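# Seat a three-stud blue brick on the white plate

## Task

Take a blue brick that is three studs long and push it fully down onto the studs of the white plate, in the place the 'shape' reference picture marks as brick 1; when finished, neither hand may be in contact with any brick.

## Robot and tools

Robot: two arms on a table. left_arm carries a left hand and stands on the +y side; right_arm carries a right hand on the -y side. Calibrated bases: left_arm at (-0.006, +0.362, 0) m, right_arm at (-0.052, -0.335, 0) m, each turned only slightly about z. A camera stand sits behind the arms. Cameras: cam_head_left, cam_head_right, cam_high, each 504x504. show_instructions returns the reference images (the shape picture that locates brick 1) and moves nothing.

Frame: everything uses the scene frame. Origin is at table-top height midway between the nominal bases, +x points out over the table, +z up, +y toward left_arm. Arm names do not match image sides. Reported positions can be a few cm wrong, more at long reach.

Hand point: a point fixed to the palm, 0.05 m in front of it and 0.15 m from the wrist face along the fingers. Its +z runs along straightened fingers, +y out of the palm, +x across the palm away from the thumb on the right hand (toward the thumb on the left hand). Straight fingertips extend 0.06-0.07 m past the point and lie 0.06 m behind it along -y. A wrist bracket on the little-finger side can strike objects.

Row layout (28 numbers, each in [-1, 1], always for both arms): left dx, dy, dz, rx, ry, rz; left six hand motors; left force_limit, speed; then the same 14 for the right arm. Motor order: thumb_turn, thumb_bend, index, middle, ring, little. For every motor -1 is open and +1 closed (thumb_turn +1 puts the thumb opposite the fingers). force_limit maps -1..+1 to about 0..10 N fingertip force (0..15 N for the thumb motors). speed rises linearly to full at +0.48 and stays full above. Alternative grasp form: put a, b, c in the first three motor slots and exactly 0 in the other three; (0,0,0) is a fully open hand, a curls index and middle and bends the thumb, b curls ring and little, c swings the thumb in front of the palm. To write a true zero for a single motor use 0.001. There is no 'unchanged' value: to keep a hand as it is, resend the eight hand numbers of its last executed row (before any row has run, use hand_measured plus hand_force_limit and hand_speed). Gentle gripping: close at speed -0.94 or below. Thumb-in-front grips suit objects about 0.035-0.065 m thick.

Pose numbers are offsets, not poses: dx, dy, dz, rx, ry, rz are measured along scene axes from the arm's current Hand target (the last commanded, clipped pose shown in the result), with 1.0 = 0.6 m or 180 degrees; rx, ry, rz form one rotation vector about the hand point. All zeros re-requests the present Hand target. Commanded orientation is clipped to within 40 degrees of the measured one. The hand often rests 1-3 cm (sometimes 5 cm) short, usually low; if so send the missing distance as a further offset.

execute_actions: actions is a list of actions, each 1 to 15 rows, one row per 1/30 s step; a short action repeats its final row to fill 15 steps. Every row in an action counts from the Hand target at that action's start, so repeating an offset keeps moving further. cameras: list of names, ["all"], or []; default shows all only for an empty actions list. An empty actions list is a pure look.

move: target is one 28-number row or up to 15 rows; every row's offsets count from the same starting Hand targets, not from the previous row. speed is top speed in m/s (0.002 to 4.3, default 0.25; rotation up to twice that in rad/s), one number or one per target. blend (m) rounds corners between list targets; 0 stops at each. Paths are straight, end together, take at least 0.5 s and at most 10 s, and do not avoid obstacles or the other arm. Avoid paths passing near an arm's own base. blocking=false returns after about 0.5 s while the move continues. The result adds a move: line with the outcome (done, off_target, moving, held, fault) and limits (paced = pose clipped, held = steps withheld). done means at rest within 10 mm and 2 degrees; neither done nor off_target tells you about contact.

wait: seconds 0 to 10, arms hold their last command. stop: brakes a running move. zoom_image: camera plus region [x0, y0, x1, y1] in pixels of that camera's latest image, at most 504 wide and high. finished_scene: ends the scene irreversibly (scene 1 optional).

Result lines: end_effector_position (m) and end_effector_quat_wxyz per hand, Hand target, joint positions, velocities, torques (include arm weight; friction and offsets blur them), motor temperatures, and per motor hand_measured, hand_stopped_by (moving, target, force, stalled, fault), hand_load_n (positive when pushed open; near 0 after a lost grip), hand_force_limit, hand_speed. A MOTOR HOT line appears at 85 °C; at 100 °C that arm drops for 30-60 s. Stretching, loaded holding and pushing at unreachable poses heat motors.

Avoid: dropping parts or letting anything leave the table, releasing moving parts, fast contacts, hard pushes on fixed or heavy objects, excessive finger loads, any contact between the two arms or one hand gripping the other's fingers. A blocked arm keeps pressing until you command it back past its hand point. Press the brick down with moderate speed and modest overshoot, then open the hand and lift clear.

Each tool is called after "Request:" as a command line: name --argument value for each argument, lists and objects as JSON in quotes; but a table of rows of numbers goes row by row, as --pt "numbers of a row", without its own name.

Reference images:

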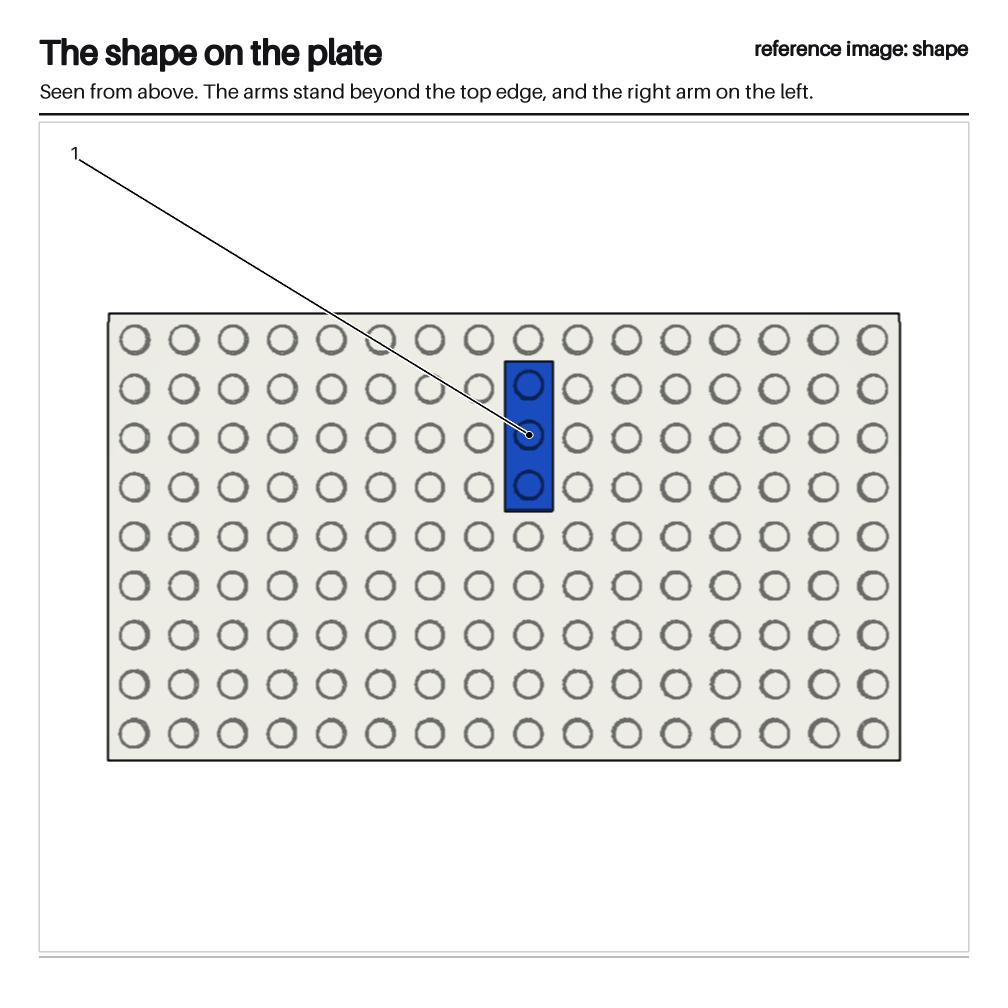

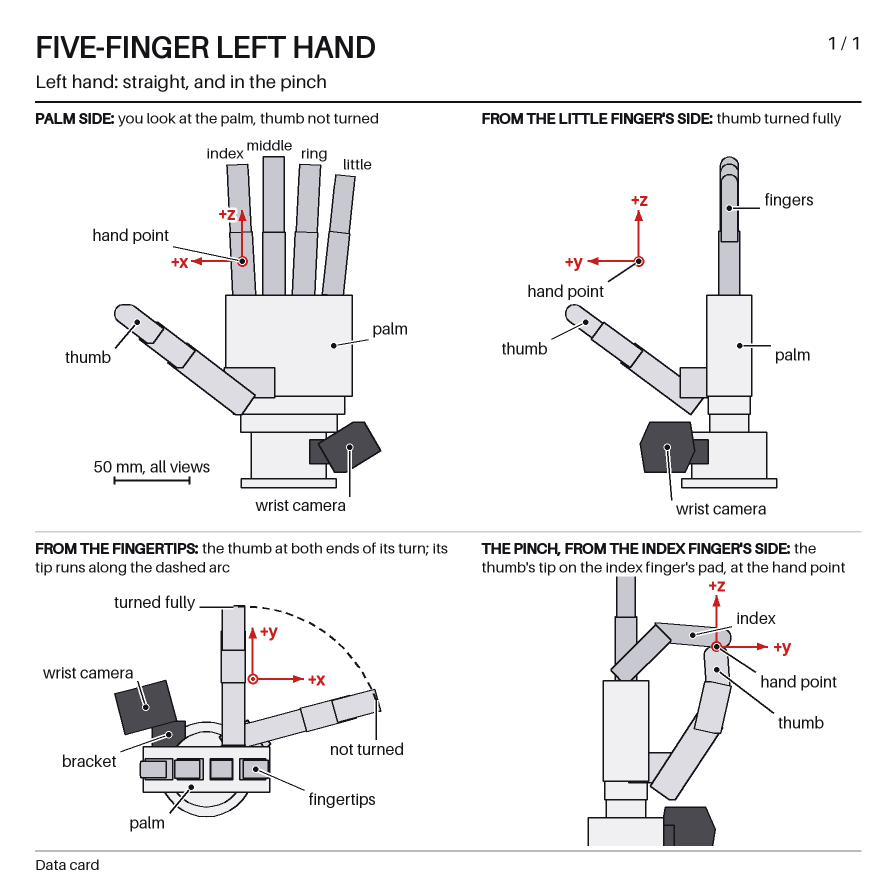

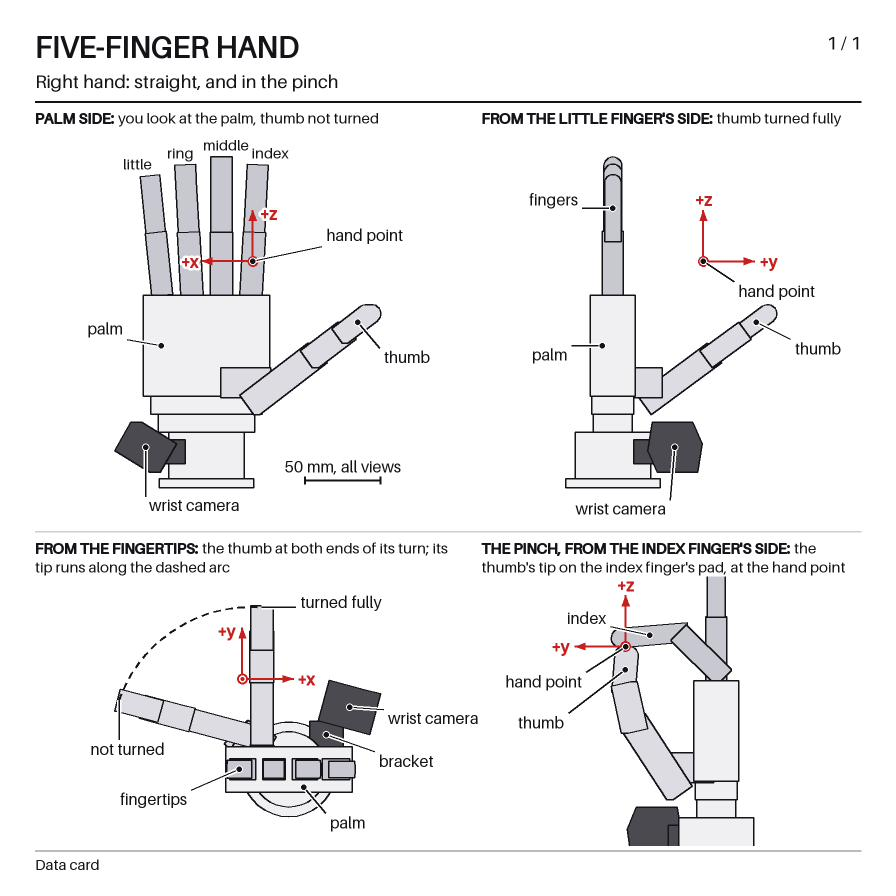

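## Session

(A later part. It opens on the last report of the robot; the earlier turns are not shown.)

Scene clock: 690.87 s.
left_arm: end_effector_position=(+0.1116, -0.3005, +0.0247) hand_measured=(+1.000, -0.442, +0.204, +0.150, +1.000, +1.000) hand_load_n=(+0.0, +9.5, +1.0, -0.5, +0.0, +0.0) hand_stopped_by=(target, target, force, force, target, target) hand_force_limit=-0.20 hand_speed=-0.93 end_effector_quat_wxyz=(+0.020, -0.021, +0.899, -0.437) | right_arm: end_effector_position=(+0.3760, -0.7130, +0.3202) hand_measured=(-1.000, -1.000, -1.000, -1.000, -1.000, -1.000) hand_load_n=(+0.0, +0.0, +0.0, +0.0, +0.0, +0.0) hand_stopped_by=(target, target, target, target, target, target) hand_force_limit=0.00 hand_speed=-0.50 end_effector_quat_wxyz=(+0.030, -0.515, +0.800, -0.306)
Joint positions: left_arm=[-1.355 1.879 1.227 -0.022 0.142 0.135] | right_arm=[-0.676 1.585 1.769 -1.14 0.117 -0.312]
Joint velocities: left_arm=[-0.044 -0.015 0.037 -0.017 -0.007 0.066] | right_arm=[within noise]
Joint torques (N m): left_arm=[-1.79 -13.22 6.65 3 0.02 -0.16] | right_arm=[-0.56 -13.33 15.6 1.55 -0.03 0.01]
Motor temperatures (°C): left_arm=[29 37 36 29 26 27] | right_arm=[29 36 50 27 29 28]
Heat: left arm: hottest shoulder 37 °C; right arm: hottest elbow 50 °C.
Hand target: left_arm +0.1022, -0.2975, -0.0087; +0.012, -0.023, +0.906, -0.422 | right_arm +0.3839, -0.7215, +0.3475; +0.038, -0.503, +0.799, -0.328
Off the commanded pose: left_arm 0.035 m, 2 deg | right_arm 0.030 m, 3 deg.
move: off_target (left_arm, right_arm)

Request:
wait --seconds 0.1 --cameras '["all"]'

Request:
zoom_image --camera "cam_high" --region '[198, 162, 222, 186]'

Request:
zoom_image --camera "cam_head_right" --region '[388, 366, 416, 394]'

Request:
zoom_image --camera "cam_head_left" --region '[378, 354, 406, 382]'

Scene clock: 698.97 s.
left_arm: end_effector_position=(+0.1116, -0.3005, +0.0247) hand_measured=(+1.000, -0.442, +0.204, +0.150, +1.000, +1.000) hand_load_n=(+0.5, +10.0, +1.0, -1.0, +0.0, +0.0) hand_stopped_by=(target, target, force, force, target, target) hand_force_limit=-0.20 hand_speed=-0.93 end_effector_quat_wxyz=(+0.020, -0.021, +0.899, -0.437) | right_arm: end_effector_position=(+0.3760, -0.7130, +0.3202) hand_measured=(-1.000, -1.000, -1.000, -1.000, -1.000, -1.000) hand_load_n=(+0.0, +0.0, +0.0, +0.0, +0.0, +0.0) hand_stopped_by=(target, target, target, target, target, target) hand_force_limit=0.00 hand_speed=-0.50 end_effector_quat_wxyz=(+0.030, -0.515, +0.800, -0.306)
Joint positions: left_arm=[-1.355 1.879 1.227 -0.021 0.142 0.135] | right_arm=[-0.676 1.585 1.769 -1.14 0.117 -0.312]
Joint torques (N m): left_arm=[-1.79 -13.22 6.69 2.96 0.02 -0.16] | right_arm=[0.32 -13.57 15.75 1.66 0 0]
Heat: left arm: hottest elbow 37 °C; right arm: hottest elbow 50 °C.
Hand target: left_arm +0.1022, -0.2975, -0.0087; +0.012, -0.023, +0.906, -0.422 | right_arm +0.3839, -0.7215, +0.3475; +0.038, -0.503, +0.799, -0.328
Off the commanded pose: left_arm 0.035 m, 2 deg | right_arm 0.030 m, 3 deg.
wait: 0.10 s; at rest from the start

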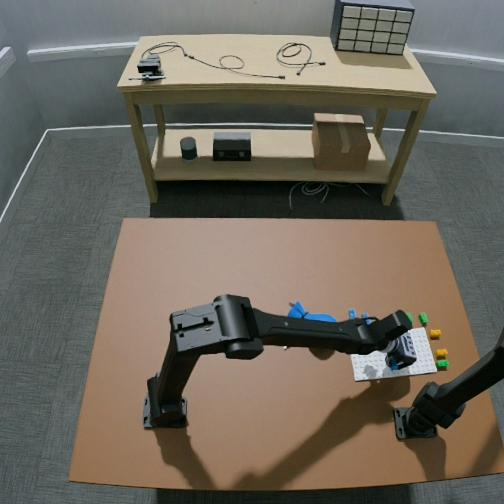

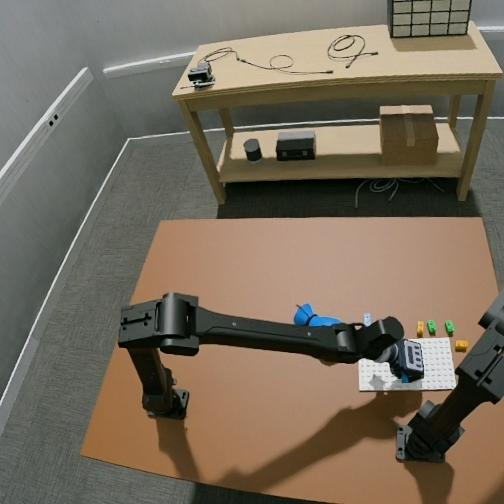

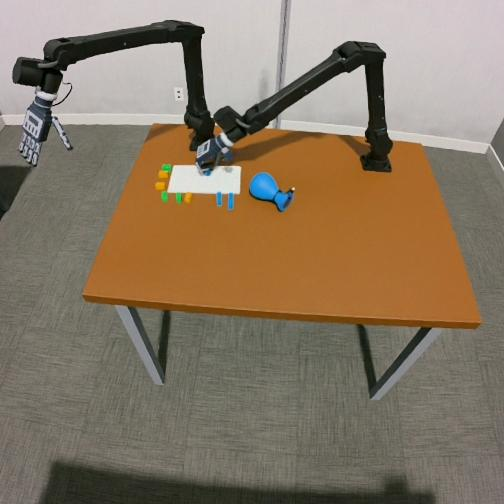

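Scaled by 21.000.

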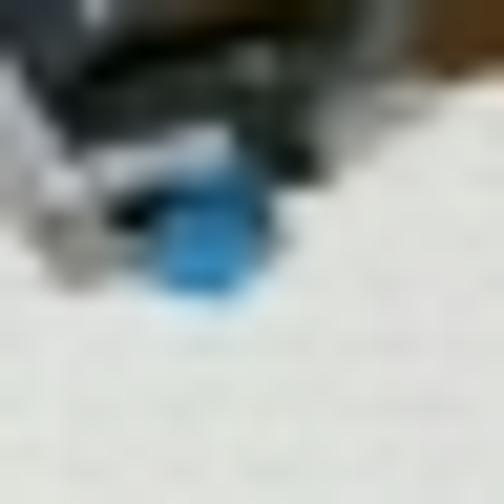

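Scaled by 18.000.

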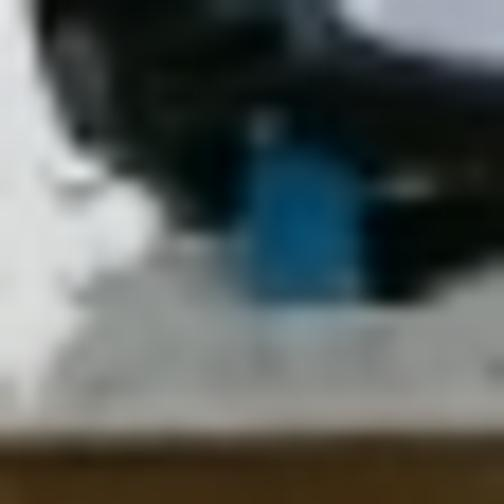

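Scaled by 18.000.

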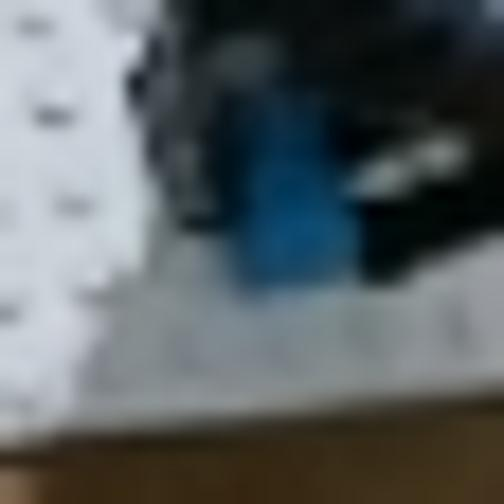

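Request:
move --target '[0.0, 0.01, 0.075, 0, 0, 0, 1, -0.44, 0.55, 0.4, 1, 1, -0.2, -0.93, 0, 0, 0, 0, 0, 0, 0, 0, 0, 0, 0, 0, 0, -0.5]' --speed 0.05 --cameras '["all"]'

Request:
zoom_image --camera "cam_high" --region '[198, 162, 222, 186]'

Request:
zoom_image --camera "cam_head_right" --region '[388, 366, 416, 394]'

Request:
zoom_image --camera "cam_head_left" --region '[378, 354, 406, 382]'

Scene clock: 711.47 s.
left_arm: end_effector_position=(+0.1110, -0.2971, +0.0259) hand_measured=(+1.000, -0.442, +0.204, +0.150, +1.000, +1.000) hand_load_n=(-0.5, +9.0, +4.5, +10.0, +0.0, +0.0) hand_stopped_by=(target, target, force, force, target, target) hand_force_limit=-0.20 hand_speed=-0.93 end_effector_quat_wxyz=(+0.019, -0.022, +0.902, -0.431) | right_arm: end_effector_position=(+0.3760, -0.7130, +0.3202) hand_measured=(-1.000, -1.000, -1.000, -1.000, -1.000, -1.000) hand_load_n=(+0.0, +0.0, +0.0, +0.0, +0.0, +0.0) hand_stopped_by=(target, target, target, target, target, target) hand_force_limit=0.00 hand_speed=-0.50 end_effector_quat_wxyz=(+0.030, -0.515, +0.800, -0.306)
Joint positions: left_arm=[-1.355 1.872 1.227 -0.041 0.14 0.135] | right_arm=[-0.676 1.585 1.769 -1.14 0.117 -0.312]
Joint torques (N m): left_arm=[-1.61 -19.6 7.91 -0.32 0.14 -0.15] | right_arm=[0.09 -13.45 15.65 1.54 -0.02 -0.01]
Heat: left arm: hottest elbow 37 °C; right arm: hottest elbow 50 °C.
Hand target: left_arm +0.1022, -0.2915, +0.0364; +0.012, -0.023, +0.906, -0.422 | right_arm +0.3839, -0.7215, +0.3475; +0.038, -0.503, +0.799, -0.328
Off the commanded pose: left_arm 0.015 m, 1 deg | right_arm 0.030 m, 3 deg.
move: off_target (left_arm, right_arm)

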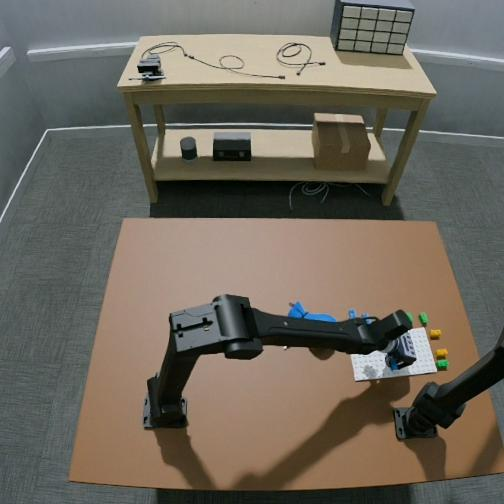

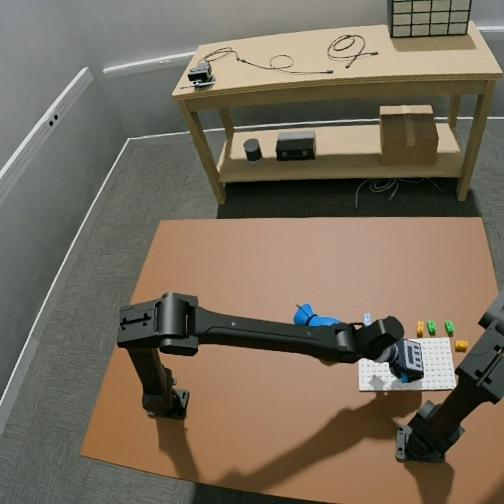

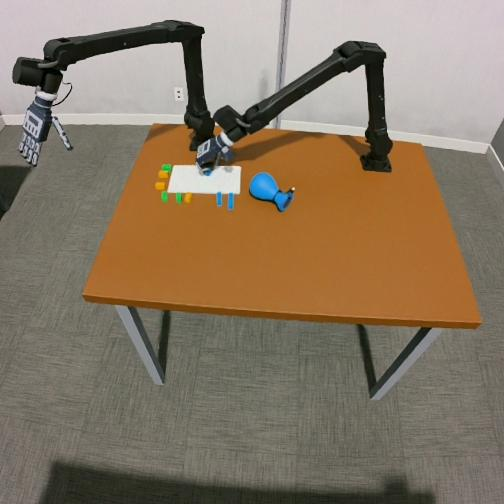

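Scaled by 21.000.

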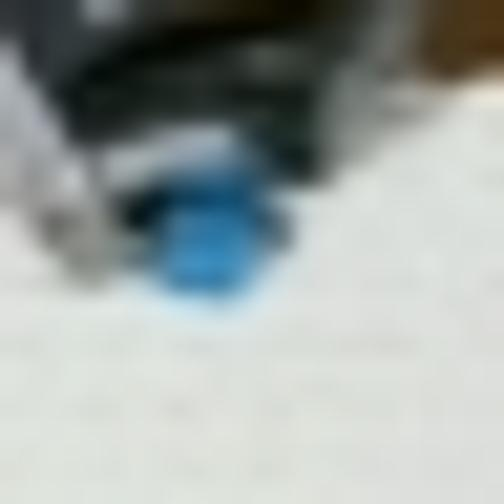

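Scaled by 18.000.

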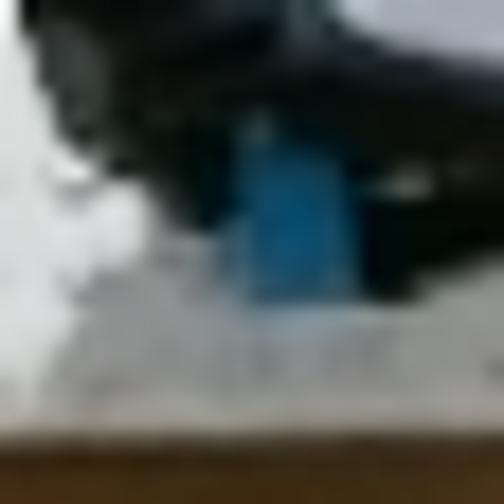

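Scaled by 18.000.

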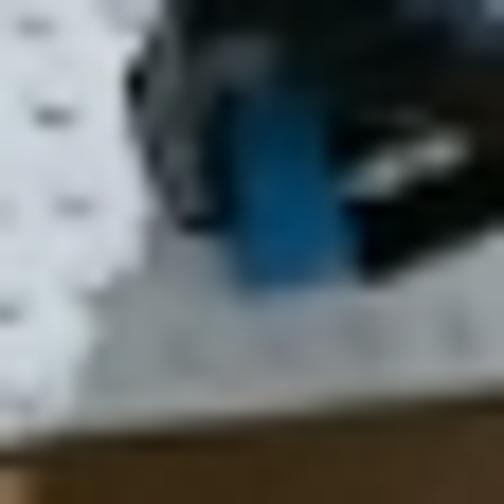

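Request:
move --target '[0.0, -0.012, -0.006, 0, 0, 0, 1, -0.7, 0.55, 0.4, 1, 1, -0.2, -0.7, 0, 0, 0, 0, 0, 0, 0, 0, 0, 0, 0, 0, 0, -0.5]' --speed 0.03 --cameras '["all"]'

Request:
zoom_image --camera "cam_high" --region '[198, 162, 222, 186]'

Request:
zoom_image --camera "cam_head_right" --region '[388, 366, 416, 394]'

Request:
zoom_image --camera "cam_head_left" --region '[378, 354, 406, 382]'

Scene clock: 735.30 s.
left_arm: end_effector_position=(+0.1104, -0.2942, +0.0311) hand_measured=(+1.000, -0.700, +0.204, +0.150, +1.000, +1.000) hand_load_n=(+0.0, +0.0, +0.0, +2.0, +0.0, +0.0) hand_stopped_by=(target, target, force, force, target, target) hand_force_limit=-0.20 hand_speed=-0.70 end_effector_quat_wxyz=(+0.019, -0.023, +0.903, -0.428) | right_arm: end_effector_position=(+0.3760, -0.7130, +0.3202) hand_measured=(-1.000, -1.000, -1.000, -1.000, -1.000, -1.000) hand_load_n=(+0.0, +0.0, +0.0, +0.0, +0.0, +0.0) hand_stopped_by=(target, target, target, target, target, target) hand_force_limit=0.00 hand_speed=-0.50 end_effector_quat_wxyz=(+0.030, -0.515, +0.800, -0.306)
Joint positions: left_arm=[-1.355 1.859 1.227 -0.061 0.139 0.135] | right_arm=[-0.676 1.585 1.769 -1.14 0.117 -0.312]
Joint torques (N m): left_arm=[-1.85 -16.62 9.37 0.54 0.08 -0.17] | right_arm=[0.03 -13.63 15.62 1.5 0.02 0]
Heat: left arm: hottest elbow 38 °C; right arm: hottest elbow 50 °C.
Hand target: left_arm +0.1022, -0.2987, +0.0328; +0.012, -0.023, +0.906, -0.422 | right_arm +0.3839, -0.7215, +0.3475; +0.038, -0.503, +0.799, -0.328
Off the commanded pose: left_arm 0.010 m, 1 deg | right_arm 0.030 m, 3 deg.
move: off_target (right_arm)

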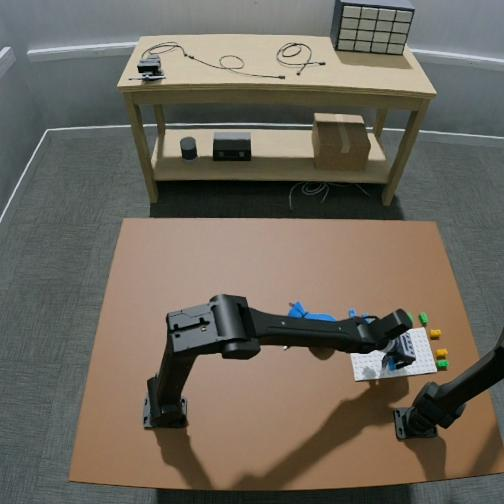

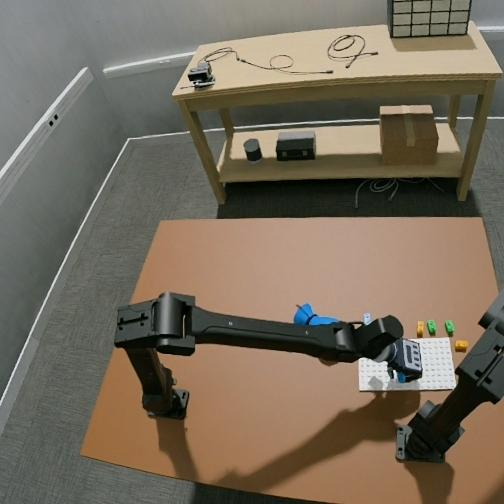

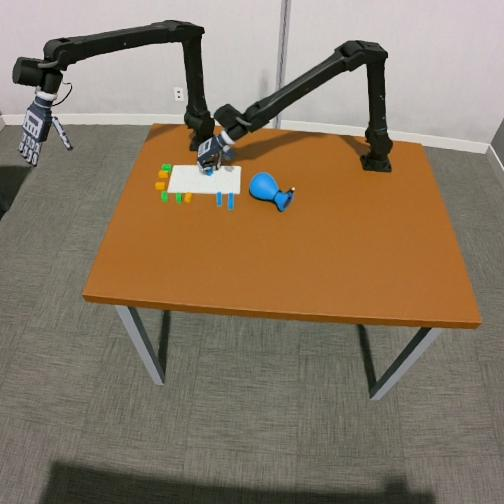

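Scaled by 21.000.

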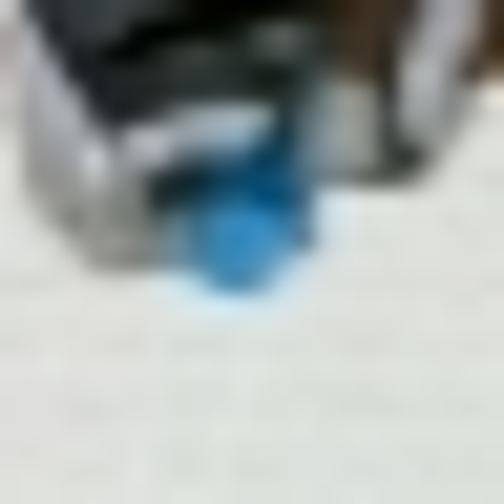

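Scaled by 18.000.

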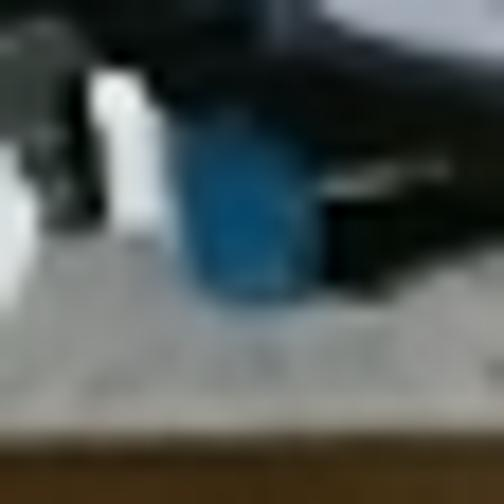

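Scaled by 18.000.

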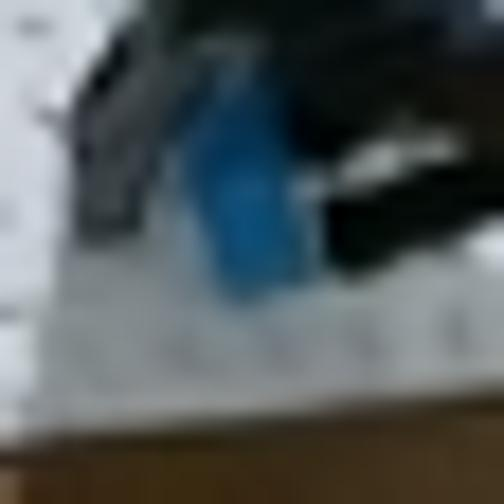

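Request:
move --target '[0.0, -0.006, -0.024, 0, 0, 0, 1, -0.7, 0.55, 0.4, 1, 1, -0.2, -0.7, 0, 0, 0, 0, 0, 0, 0, 0, 0, 0, 0, 0, 0, -0.5]' --speed 0.03 --cameras '["all"]'

Request:
zoom_image --camera "cam_high" --region '[198, 162, 222, 186]'

Request:
zoom_image --camera "cam_head_right" --region '[388, 366, 416, 394]'

Request:
zoom_image --camera "cam_head_left" --region '[378, 354, 406, 382]'

Scene clock: 752.50 s.
left_arm: end_effector_position=(+0.1106, -0.2949, +0.0293) hand_measured=(+1.000, -0.700, +0.204, +0.150, +1.000, +1.000) hand_load_n=(+0.0, +0.0, +0.0, +2.5, +0.0, +0.0) hand_stopped_by=(target, target, force, force, target, target) hand_force_limit=-0.20 hand_speed=-0.70 end_effector_quat_wxyz=(+0.019, -0.023, +0.903, -0.428) | right_arm: end_effector_position=(+0.3760, -0.7130, +0.3202) hand_measured=(-1.000, -1.000, -1.000, -1.000, -1.000, -1.000) hand_load_n=(+0.0, +0.0, +0.0, +0.0, +0.0, +0.0) hand_stopped_by=(target, target, target, target, target, target) hand_force_limit=0.00 hand_speed=-0.50 end_effector_quat_wxyz=(+0.030, -0.515, +0.800, -0.306)
Joint positions: left_arm=[-1.355 1.863 1.227 -0.056 0.139 0.135] | right_arm=[-0.676 1.585 1.769 -1.14 0.117 -0.312]
Joint torques (N m): left_arm=[-2.02 -14.45 9.31 1.59 0.04 -0.17] | right_arm=[0.09 -13.33 15.69 1.51 -0.04 -0.02]
Heat: left arm: hottest elbow 39 °C; right arm: hottest elbow 51 °C.
Hand target: left_arm +0.1024, -0.3023, +0.0183; +0.013, -0.023, +0.906, -0.422 | right_arm +0.3839, -0.7215, +0.3475; +0.038, -0.503, +0.799, -0.328
Off the commanded pose: left_arm 0.016 m, 1 deg | right_arm 0.030 m, 3 deg.
move: off_target (left_arm, right_arm)

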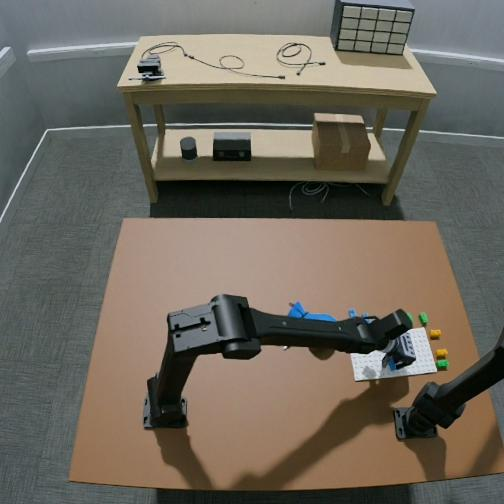

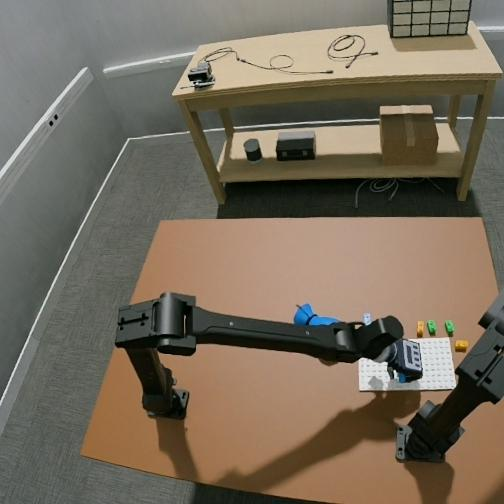

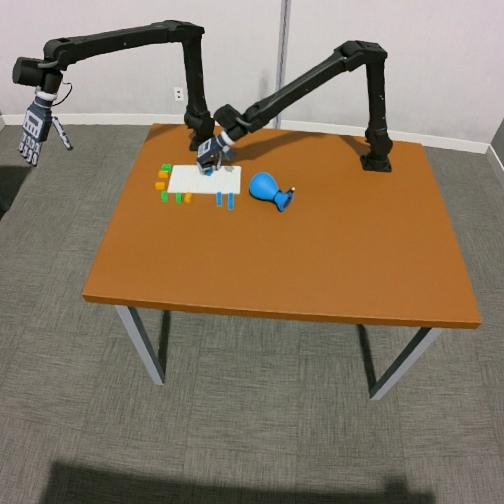

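Scaled by 21.000.

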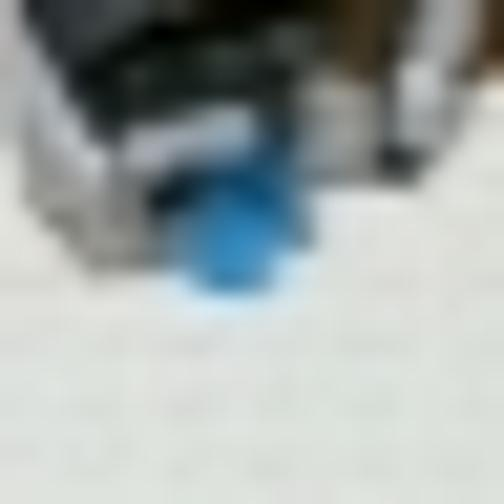

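Scaled by 18.000.

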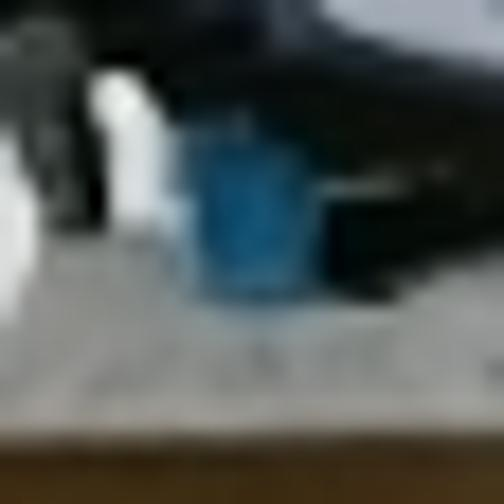

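Scaled by 18.000.

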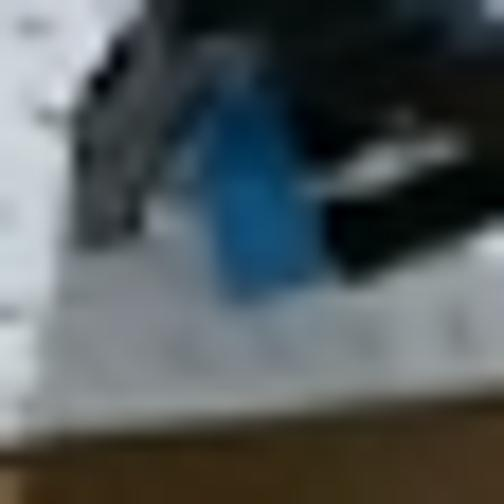

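Request:
move --target '[0.0, 0, -0.005, 0, 0, 0, 1, -0.44, 0.55, 0.4, 1, 1, -0.2, -0.9, 0, 0, 0, 0, 0, 0, 0, 0, 0, 0, 0, 0, 0, -0.5]' --speed 0.03 --cameras '["all"]'

Request:
zoom_image --camera "cam_high" --region '[198, 162, 222, 186]'

Request:
zoom_image --camera "cam_head_right" --region '[388, 366, 416, 394]'

Request:
zoom_image --camera "cam_head_left" --region '[378, 354, 406, 382]'

Scene clock: 764.80 s.
left_arm: end_effector_position=(+0.1107, -0.2953, +0.0288) hand_measured=(+1.000, -0.478, +0.204, +0.150, +1.000, +1.000) hand_load_n=(+1.0, +6.0, +0.0, +5.5, +0.0, +0.0) hand_stopped_by=(target, force, force, force, target, target) hand_force_limit=-0.20 hand_speed=-0.90 end_effector_quat_wxyz=(+0.019, -0.023, +0.903, -0.429) | right_arm: end_effector_position=(+0.3760, -0.7130, +0.3202) hand_measured=(-1.000, -1.000, -1.000, -1.000, -1.000, -1.000) hand_load_n=(+0.0, +0.0, +0.0, +0.0, +0.0, +0.0) hand_stopped_by=(target, target, target, target, target, target) hand_force_limit=0.00 hand_speed=-0.50 end_effector_quat_wxyz=(+0.030, -0.515, +0.800, -0.306)
Joint positions: left_arm=[-1.355 1.865 1.227 -0.053 0.139 0.134] | right_arm=[-0.676 1.585 1.769 -1.14 0.117 -0.312]
Joint torques (N m): left_arm=[-1.96 -14.21 9.13 1.76 0.05 -0.17] | right_arm=[-0.09 -13.33 15.75 1.62 -0.03 0]
Heat: left arm: hottest elbow 39 °C; right arm: hottest elbow 51 °C.
Hand target: left_arm +0.1024, -0.3023, +0.0155; +0.012, -0.023, +0.906, -0.422 | right_arm +0.3839, -0.7215, +0.3475; +0.038, -0.503, +0.799, -0.328
Off the commanded pose: left_arm 0.017 m, 1 deg | right_arm 0.030 m, 3 deg.
move: off_target (left_arm, right_arm)

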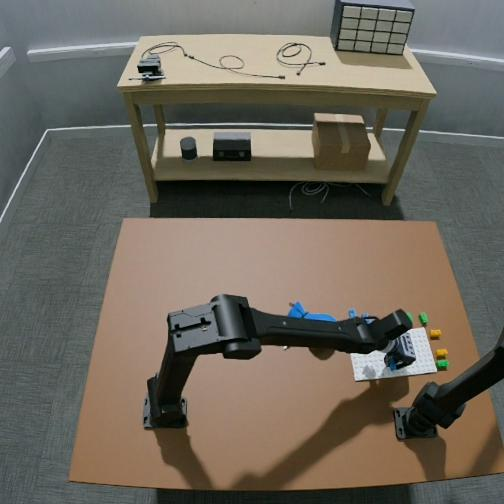

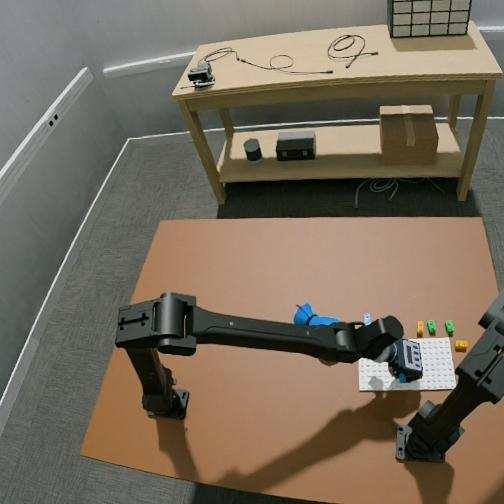

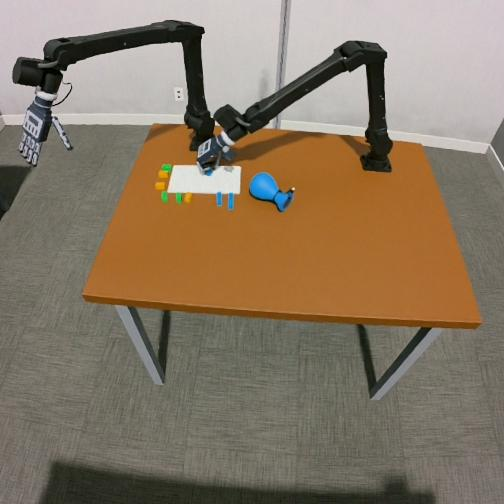

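Scaled by 21.000.

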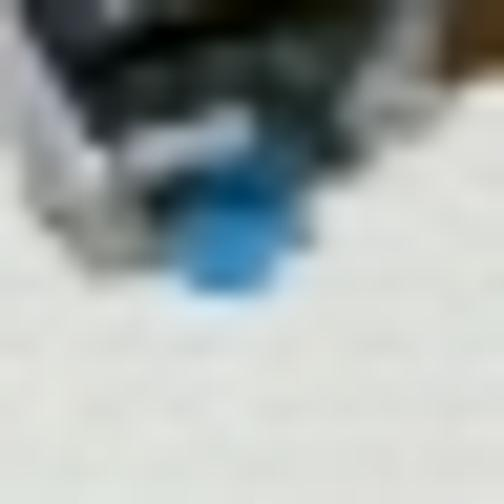

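Scaled by 18.000.

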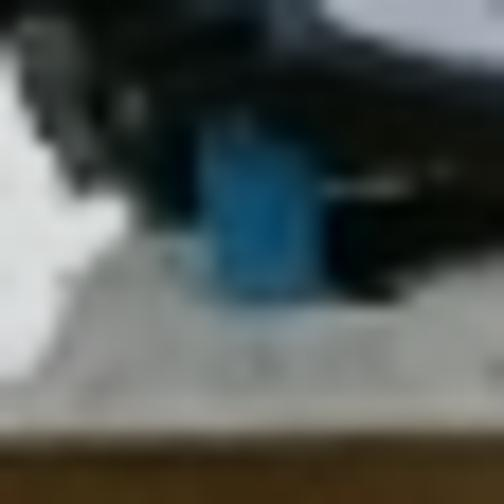

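Scaled by 18.000.

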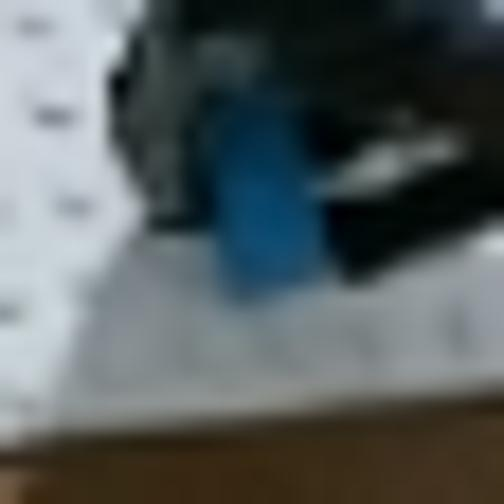

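Request:
move --target '[0.0, 0, 0.02, 0, 0, 0, 1, -0.44, 0.5, 0.4, 1, 1, -0.4, -0.93, 0, 0, 0, 0, 0, 0, 0, 0, 0, 0, 0, 0, 0, -0.5]' --speed 0.03

Scene clock: 770.50 s.
left_arm: end_effector_position=(+0.1108, -0.2953, +0.0288) hand_measured=(+1.000, -0.478, +0.230, +0.150, +1.000, +1.000) hand_load_n=(+0.0, +9.0, +4.5, +4.5, +0.0, +0.0) hand_stopped_by=(target, force, force, force, target, target) hand_force_limit=-0.40 hand_speed=-0.93 end_effector_quat_wxyz=(+0.019, -0.023, +0.903, -0.429) | right_arm: end_effector_position=(+0.3760, -0.7130, +0.3202) hand_measured=(-1.000, -1.000, -1.000, -1.000, -1.000, -1.000) hand_load_n=(+0.0, +0.0, +0.0, +0.0, +0.0, +0.0) hand_stopped_by=(target, target, target, target, target, target) hand_force_limit=0.00 hand_speed=-0.50 end_effector_quat_wxyz=(+0.030, -0.515, +0.800, -0.306)
Joint positions: left_arm=[-1.355 1.865 1.227 -0.053 0.139 0.134] | right_arm=[-0.676 1.585 1.769 -1.14 0.117 -0.312]
Joint torques (N m): left_arm=[-2.02 -15.68 9.66 0.61 0.06 -0.17] | right_arm=[0.21 -13.74 15.72 1.51 -0.03 -0.01]
Heat: left arm: hottest elbow 40 °C; right arm: hottest elbow 51 °C.
Hand target: left_arm +0.1024, -0.3022, +0.0273; +0.012, -0.023, +0.906, -0.422 | right_arm +0.3839, -0.7215, +0.3475; +0.038, -0.503, +0.799, -0.328
Off the commanded pose: left_arm 0.011 m, 1 deg | right_arm 0.030 m, 3 deg.
move: off_target (left_arm, right_arm)

Request:
move --target '[0.0, -0.002, 0.045, 0, 0, 0, 1, -0.44, 0.5, 0.4, 1, 1, -0.4, -0.93, 0, 0, 0, 0, 0, 0, 0, 0, 0, 0, 0, 0, 0, -0.5]' --speed 0.03 --cameras '["all"]'

Request:
zoom_image --camera "cam_high" --region '[198, 162, 222, 186]'

Request:
zoom_image --camera "cam_head_right" --region '[388, 366, 416, 394]'

Request:
zoom_image --camera "cam_head_left" --region '[378, 354, 406, 382]'

Scene clock: 777.70 s.
left_arm: end_effector_position=(+0.1087, -0.2911, +0.0325) hand_measured=(+1.000, -0.478, +0.230, +0.150, +1.000, +1.000) hand_load_n=(+0.0, +7.0, +4.0, +3.5, +0.0, +0.0) hand_stopped_by=(target, force, force, force, target, target) hand_force_limit=-0.40 hand_speed=-0.93 end_effector_quat_wxyz=(+0.015, -0.025, +0.912, -0.409) | right_arm: end_effector_position=(+0.3760, -0.7130, +0.3202) hand_measured=(-1.000, -1.000, -1.000, -1.000, -1.000, -1.000) hand_load_n=(+0.0, +0.0, +0.0, +0.0, +0.0, +0.0) hand_stopped_by=(target, target, target, target, target, target) hand_force_limit=0.00 hand_speed=-0.50 end_effector_quat_wxyz=(+0.030, -0.515, +0.800, -0.306)
Joint positions: left_arm=[-1.357 1.86 1.254 -0.131 0.138 0.132] | right_arm=[-0.676 1.585 1.769 -1.14 0.117 -0.312]
Joint torques (N m): left_arm=[-1.85 -18.73 9.95 1.02 0.08 -0.16] | right_arm=[0.26 -14.04 15.65 1.65 0 -0.03]
Heat: left arm: hottest elbow 40 °C; right arm: hottest elbow 51 °C.
Hand target: left_arm +0.1024, -0.3034, +0.0542; +0.013, -0.024, +0.906, -0.421 | right_arm +0.3839, -0.7215, +0.3475; +0.038, -0.503, +0.799, -0.328
Off the commanded pose: left_arm 0.026 m, 2 deg | right_arm 0.030 m, 3 deg.
move: off_target (left_arm, right_arm)

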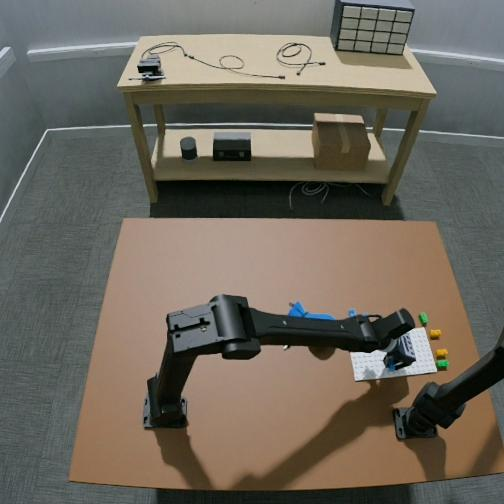

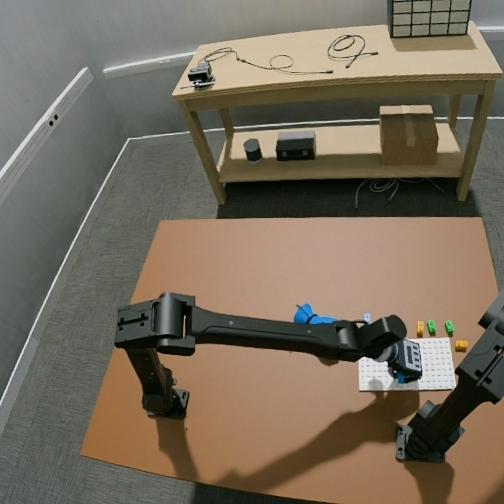

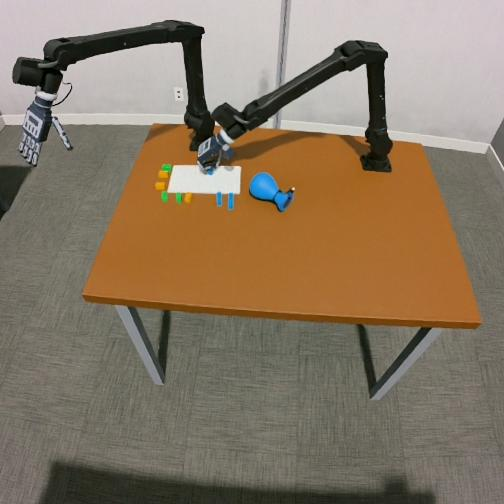

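Scaled by 21.000.

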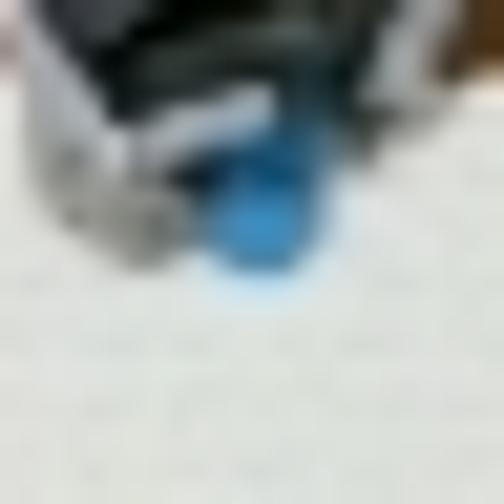

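Scaled by 18.000.

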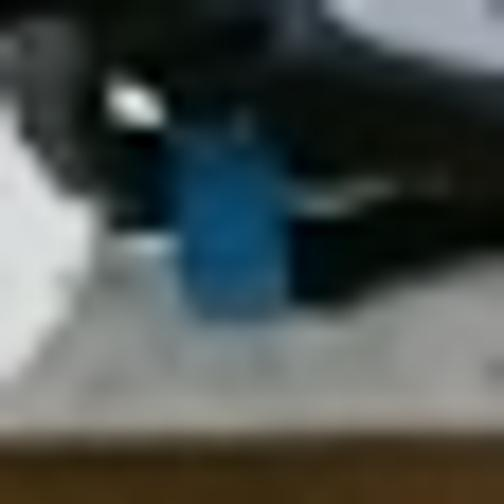

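Scaled by 18.000.

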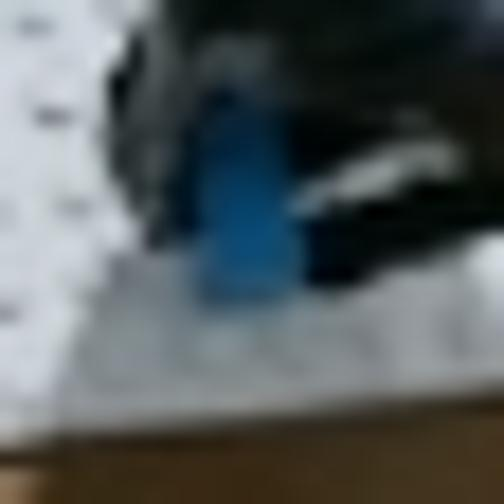

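Request:
move --target '[0.002, 0.0, 0.0, 0, 0, 0, 1, -0.44, 0.5, 0.4, 1, 1, -0.4, -0.93, 0, 0, 0, 0, 0, 0, 0, 0, 0, 0, 0, 0, 0, -0.5]' --speed 0.03

Scene clock: 782.90 s.
left_arm: end_effector_position=(+0.1087, -0.2911, +0.0325) hand_measured=(+1.000, -0.478, +0.230, +0.150, +1.000, +1.000) hand_load_n=(+0.0, +7.0, +4.0, +3.0, +0.0, +0.5) hand_stopped_by=(target, force, force, force, target, target) hand_force_limit=-0.40 hand_speed=-0.93 end_effector_quat_wxyz=(+0.015, -0.025, +0.912, -0.409) | right_arm: end_effector_position=(+0.3760, -0.7130, +0.3202) hand_measured=(-1.000, -1.000, -1.000, -1.000, -1.000, -1.000) hand_load_n=(+0.0, +0.0, +0.0, +0.0, +0.0, +0.0) hand_stopped_by=(target, target, target, target, target, target) hand_force_limit=0.00 hand_speed=-0.50 end_effector_quat_wxyz=(+0.030, -0.515, +0.800, -0.306)
Joint positions: left_arm=[-1.357 1.86 1.254 -0.131 0.138 0.132] | right_arm=[-0.676 1.585 1.769 -1.14 0.117 -0.312]
Joint torques (N m): left_arm=[-1.67 -18.67 10.02 1.03 0.13 -0.15] | right_arm=[0.56 -13.86 15.65 1.42 0 -0.03]
Heat: left arm: hottest elbow 40 °C; right arm: hottest elbow 51 °C.
Hand target: left_arm +0.1036, -0.3034, +0.0542; +0.013, -0.023, +0.906, -0.421 | right_arm +0.3839, -0.7215, +0.3475; +0.038, -0.503, +0.799, -0.328
Off the commanded pose: left_arm 0.026 m, 2 deg | right_arm 0.030 m, 3 deg.
move: off_target (left_arm, right_arm)

Request:
move --target '[0.003, 0.0, 0.03, 0, 0, 0, 1, -0.44, 0.5, 0.4, 1, 1, -0.4, -0.93, 0, 0, 0, 0, 0, 0, 0, 0, 0, 0, 0, 0, 0, -0.5]' --speed 0.04 --cameras '["all"]'

Request:
zoom_image --camera "cam_head_right" --region '[384, 358, 420, 394]'

Request:
zoom_image --camera "cam_head_left" --region '[374, 346, 410, 382]'

Scene clock: 788.07 s.
left_arm: end_effector_position=(+0.1063, -0.2825, +0.0382) hand_measured=(+1.000, -0.478, +0.230, +0.150, +1.000, +1.000) hand_load_n=(+0.0, +7.0, +4.0, +3.5, +0.0, +0.0) hand_stopped_by=(target, force, force, force, target, target) hand_force_limit=-0.40 hand_speed=-0.93 end_effector_quat_wxyz=(+0.011, -0.026, +0.918, -0.397) | right_arm: end_effector_position=(+0.3760, -0.7130, +0.3202) hand_measured=(-1.000, -1.000, -1.000, -1.000, -1.000, -1.000) hand_load_n=(+0.0, +0.0, -0.5, +0.0, +0.0, +0.0) hand_stopped_by=(target, target, target, target, target, target) hand_force_limit=0.00 hand_speed=-0.50 end_effector_quat_wxyz=(+0.030, -0.515, +0.800, -0.306)
Joint positions: left_arm=[-1.357 1.839 1.254 -0.179 0.139 0.132] | right_arm=[-0.676 1.585 1.769 -1.14 0.117 -0.312]
Joint torques (N m): left_arm=[-1.38 -18.96 11.32 1.13 0.19 -0.13] | right_arm=[0.09 -13.33 15.69 1.51 -0.01 -0.01]
Heat: left arm: hottest elbow 40 °C; right arm: hottest elbow 51 °C.
Hand target: left_arm +0.1054, -0.3034, +0.0723; +0.013, -0.023, +0.906, -0.422 | right_arm +0.3839, -0.7215, +0.3475; +0.038, -0.503, +0.799, -0.328
Off the commanded pose: left_arm 0.040 m, 3 deg | right_arm 0.030 m, 3 deg.
move: off_target (left_arm, right_arm)

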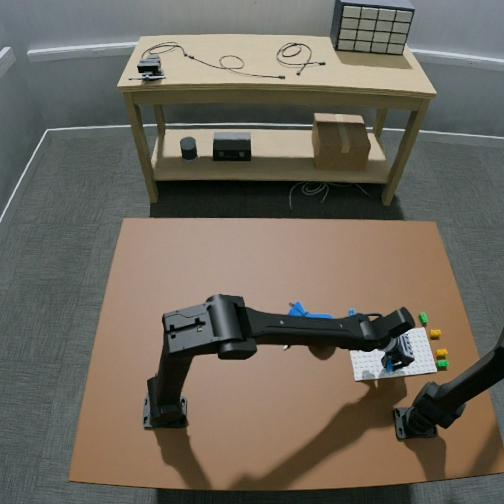

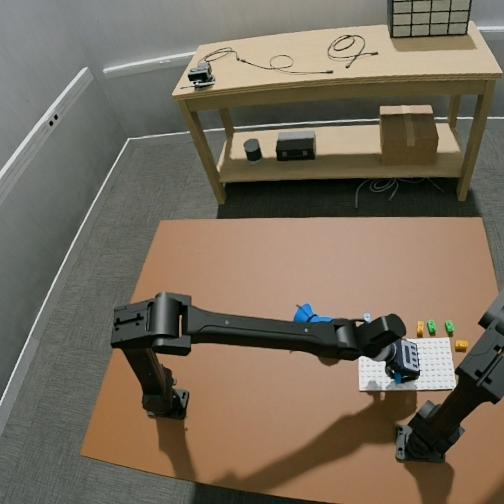

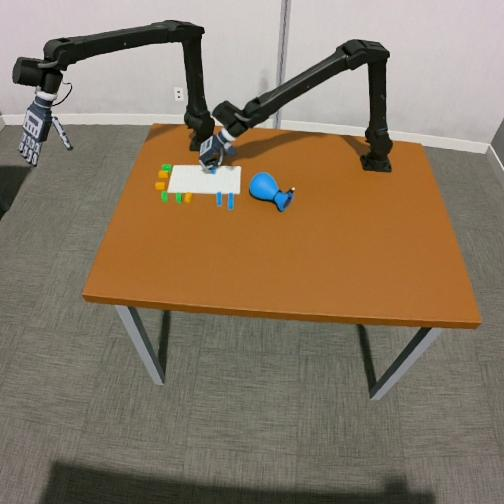

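Scaled by 14.000.

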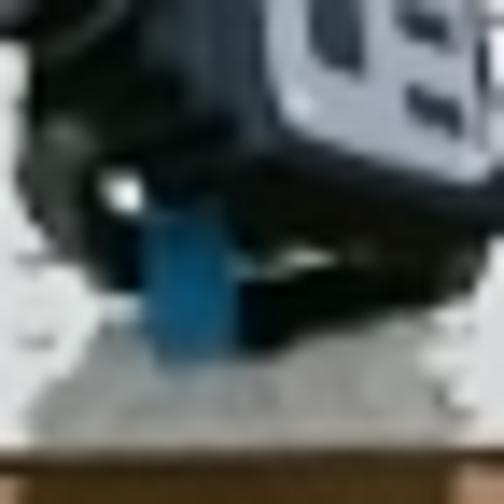

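Scaled by 14.000.

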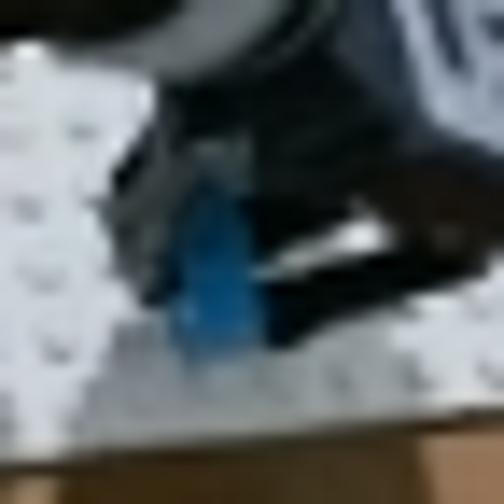

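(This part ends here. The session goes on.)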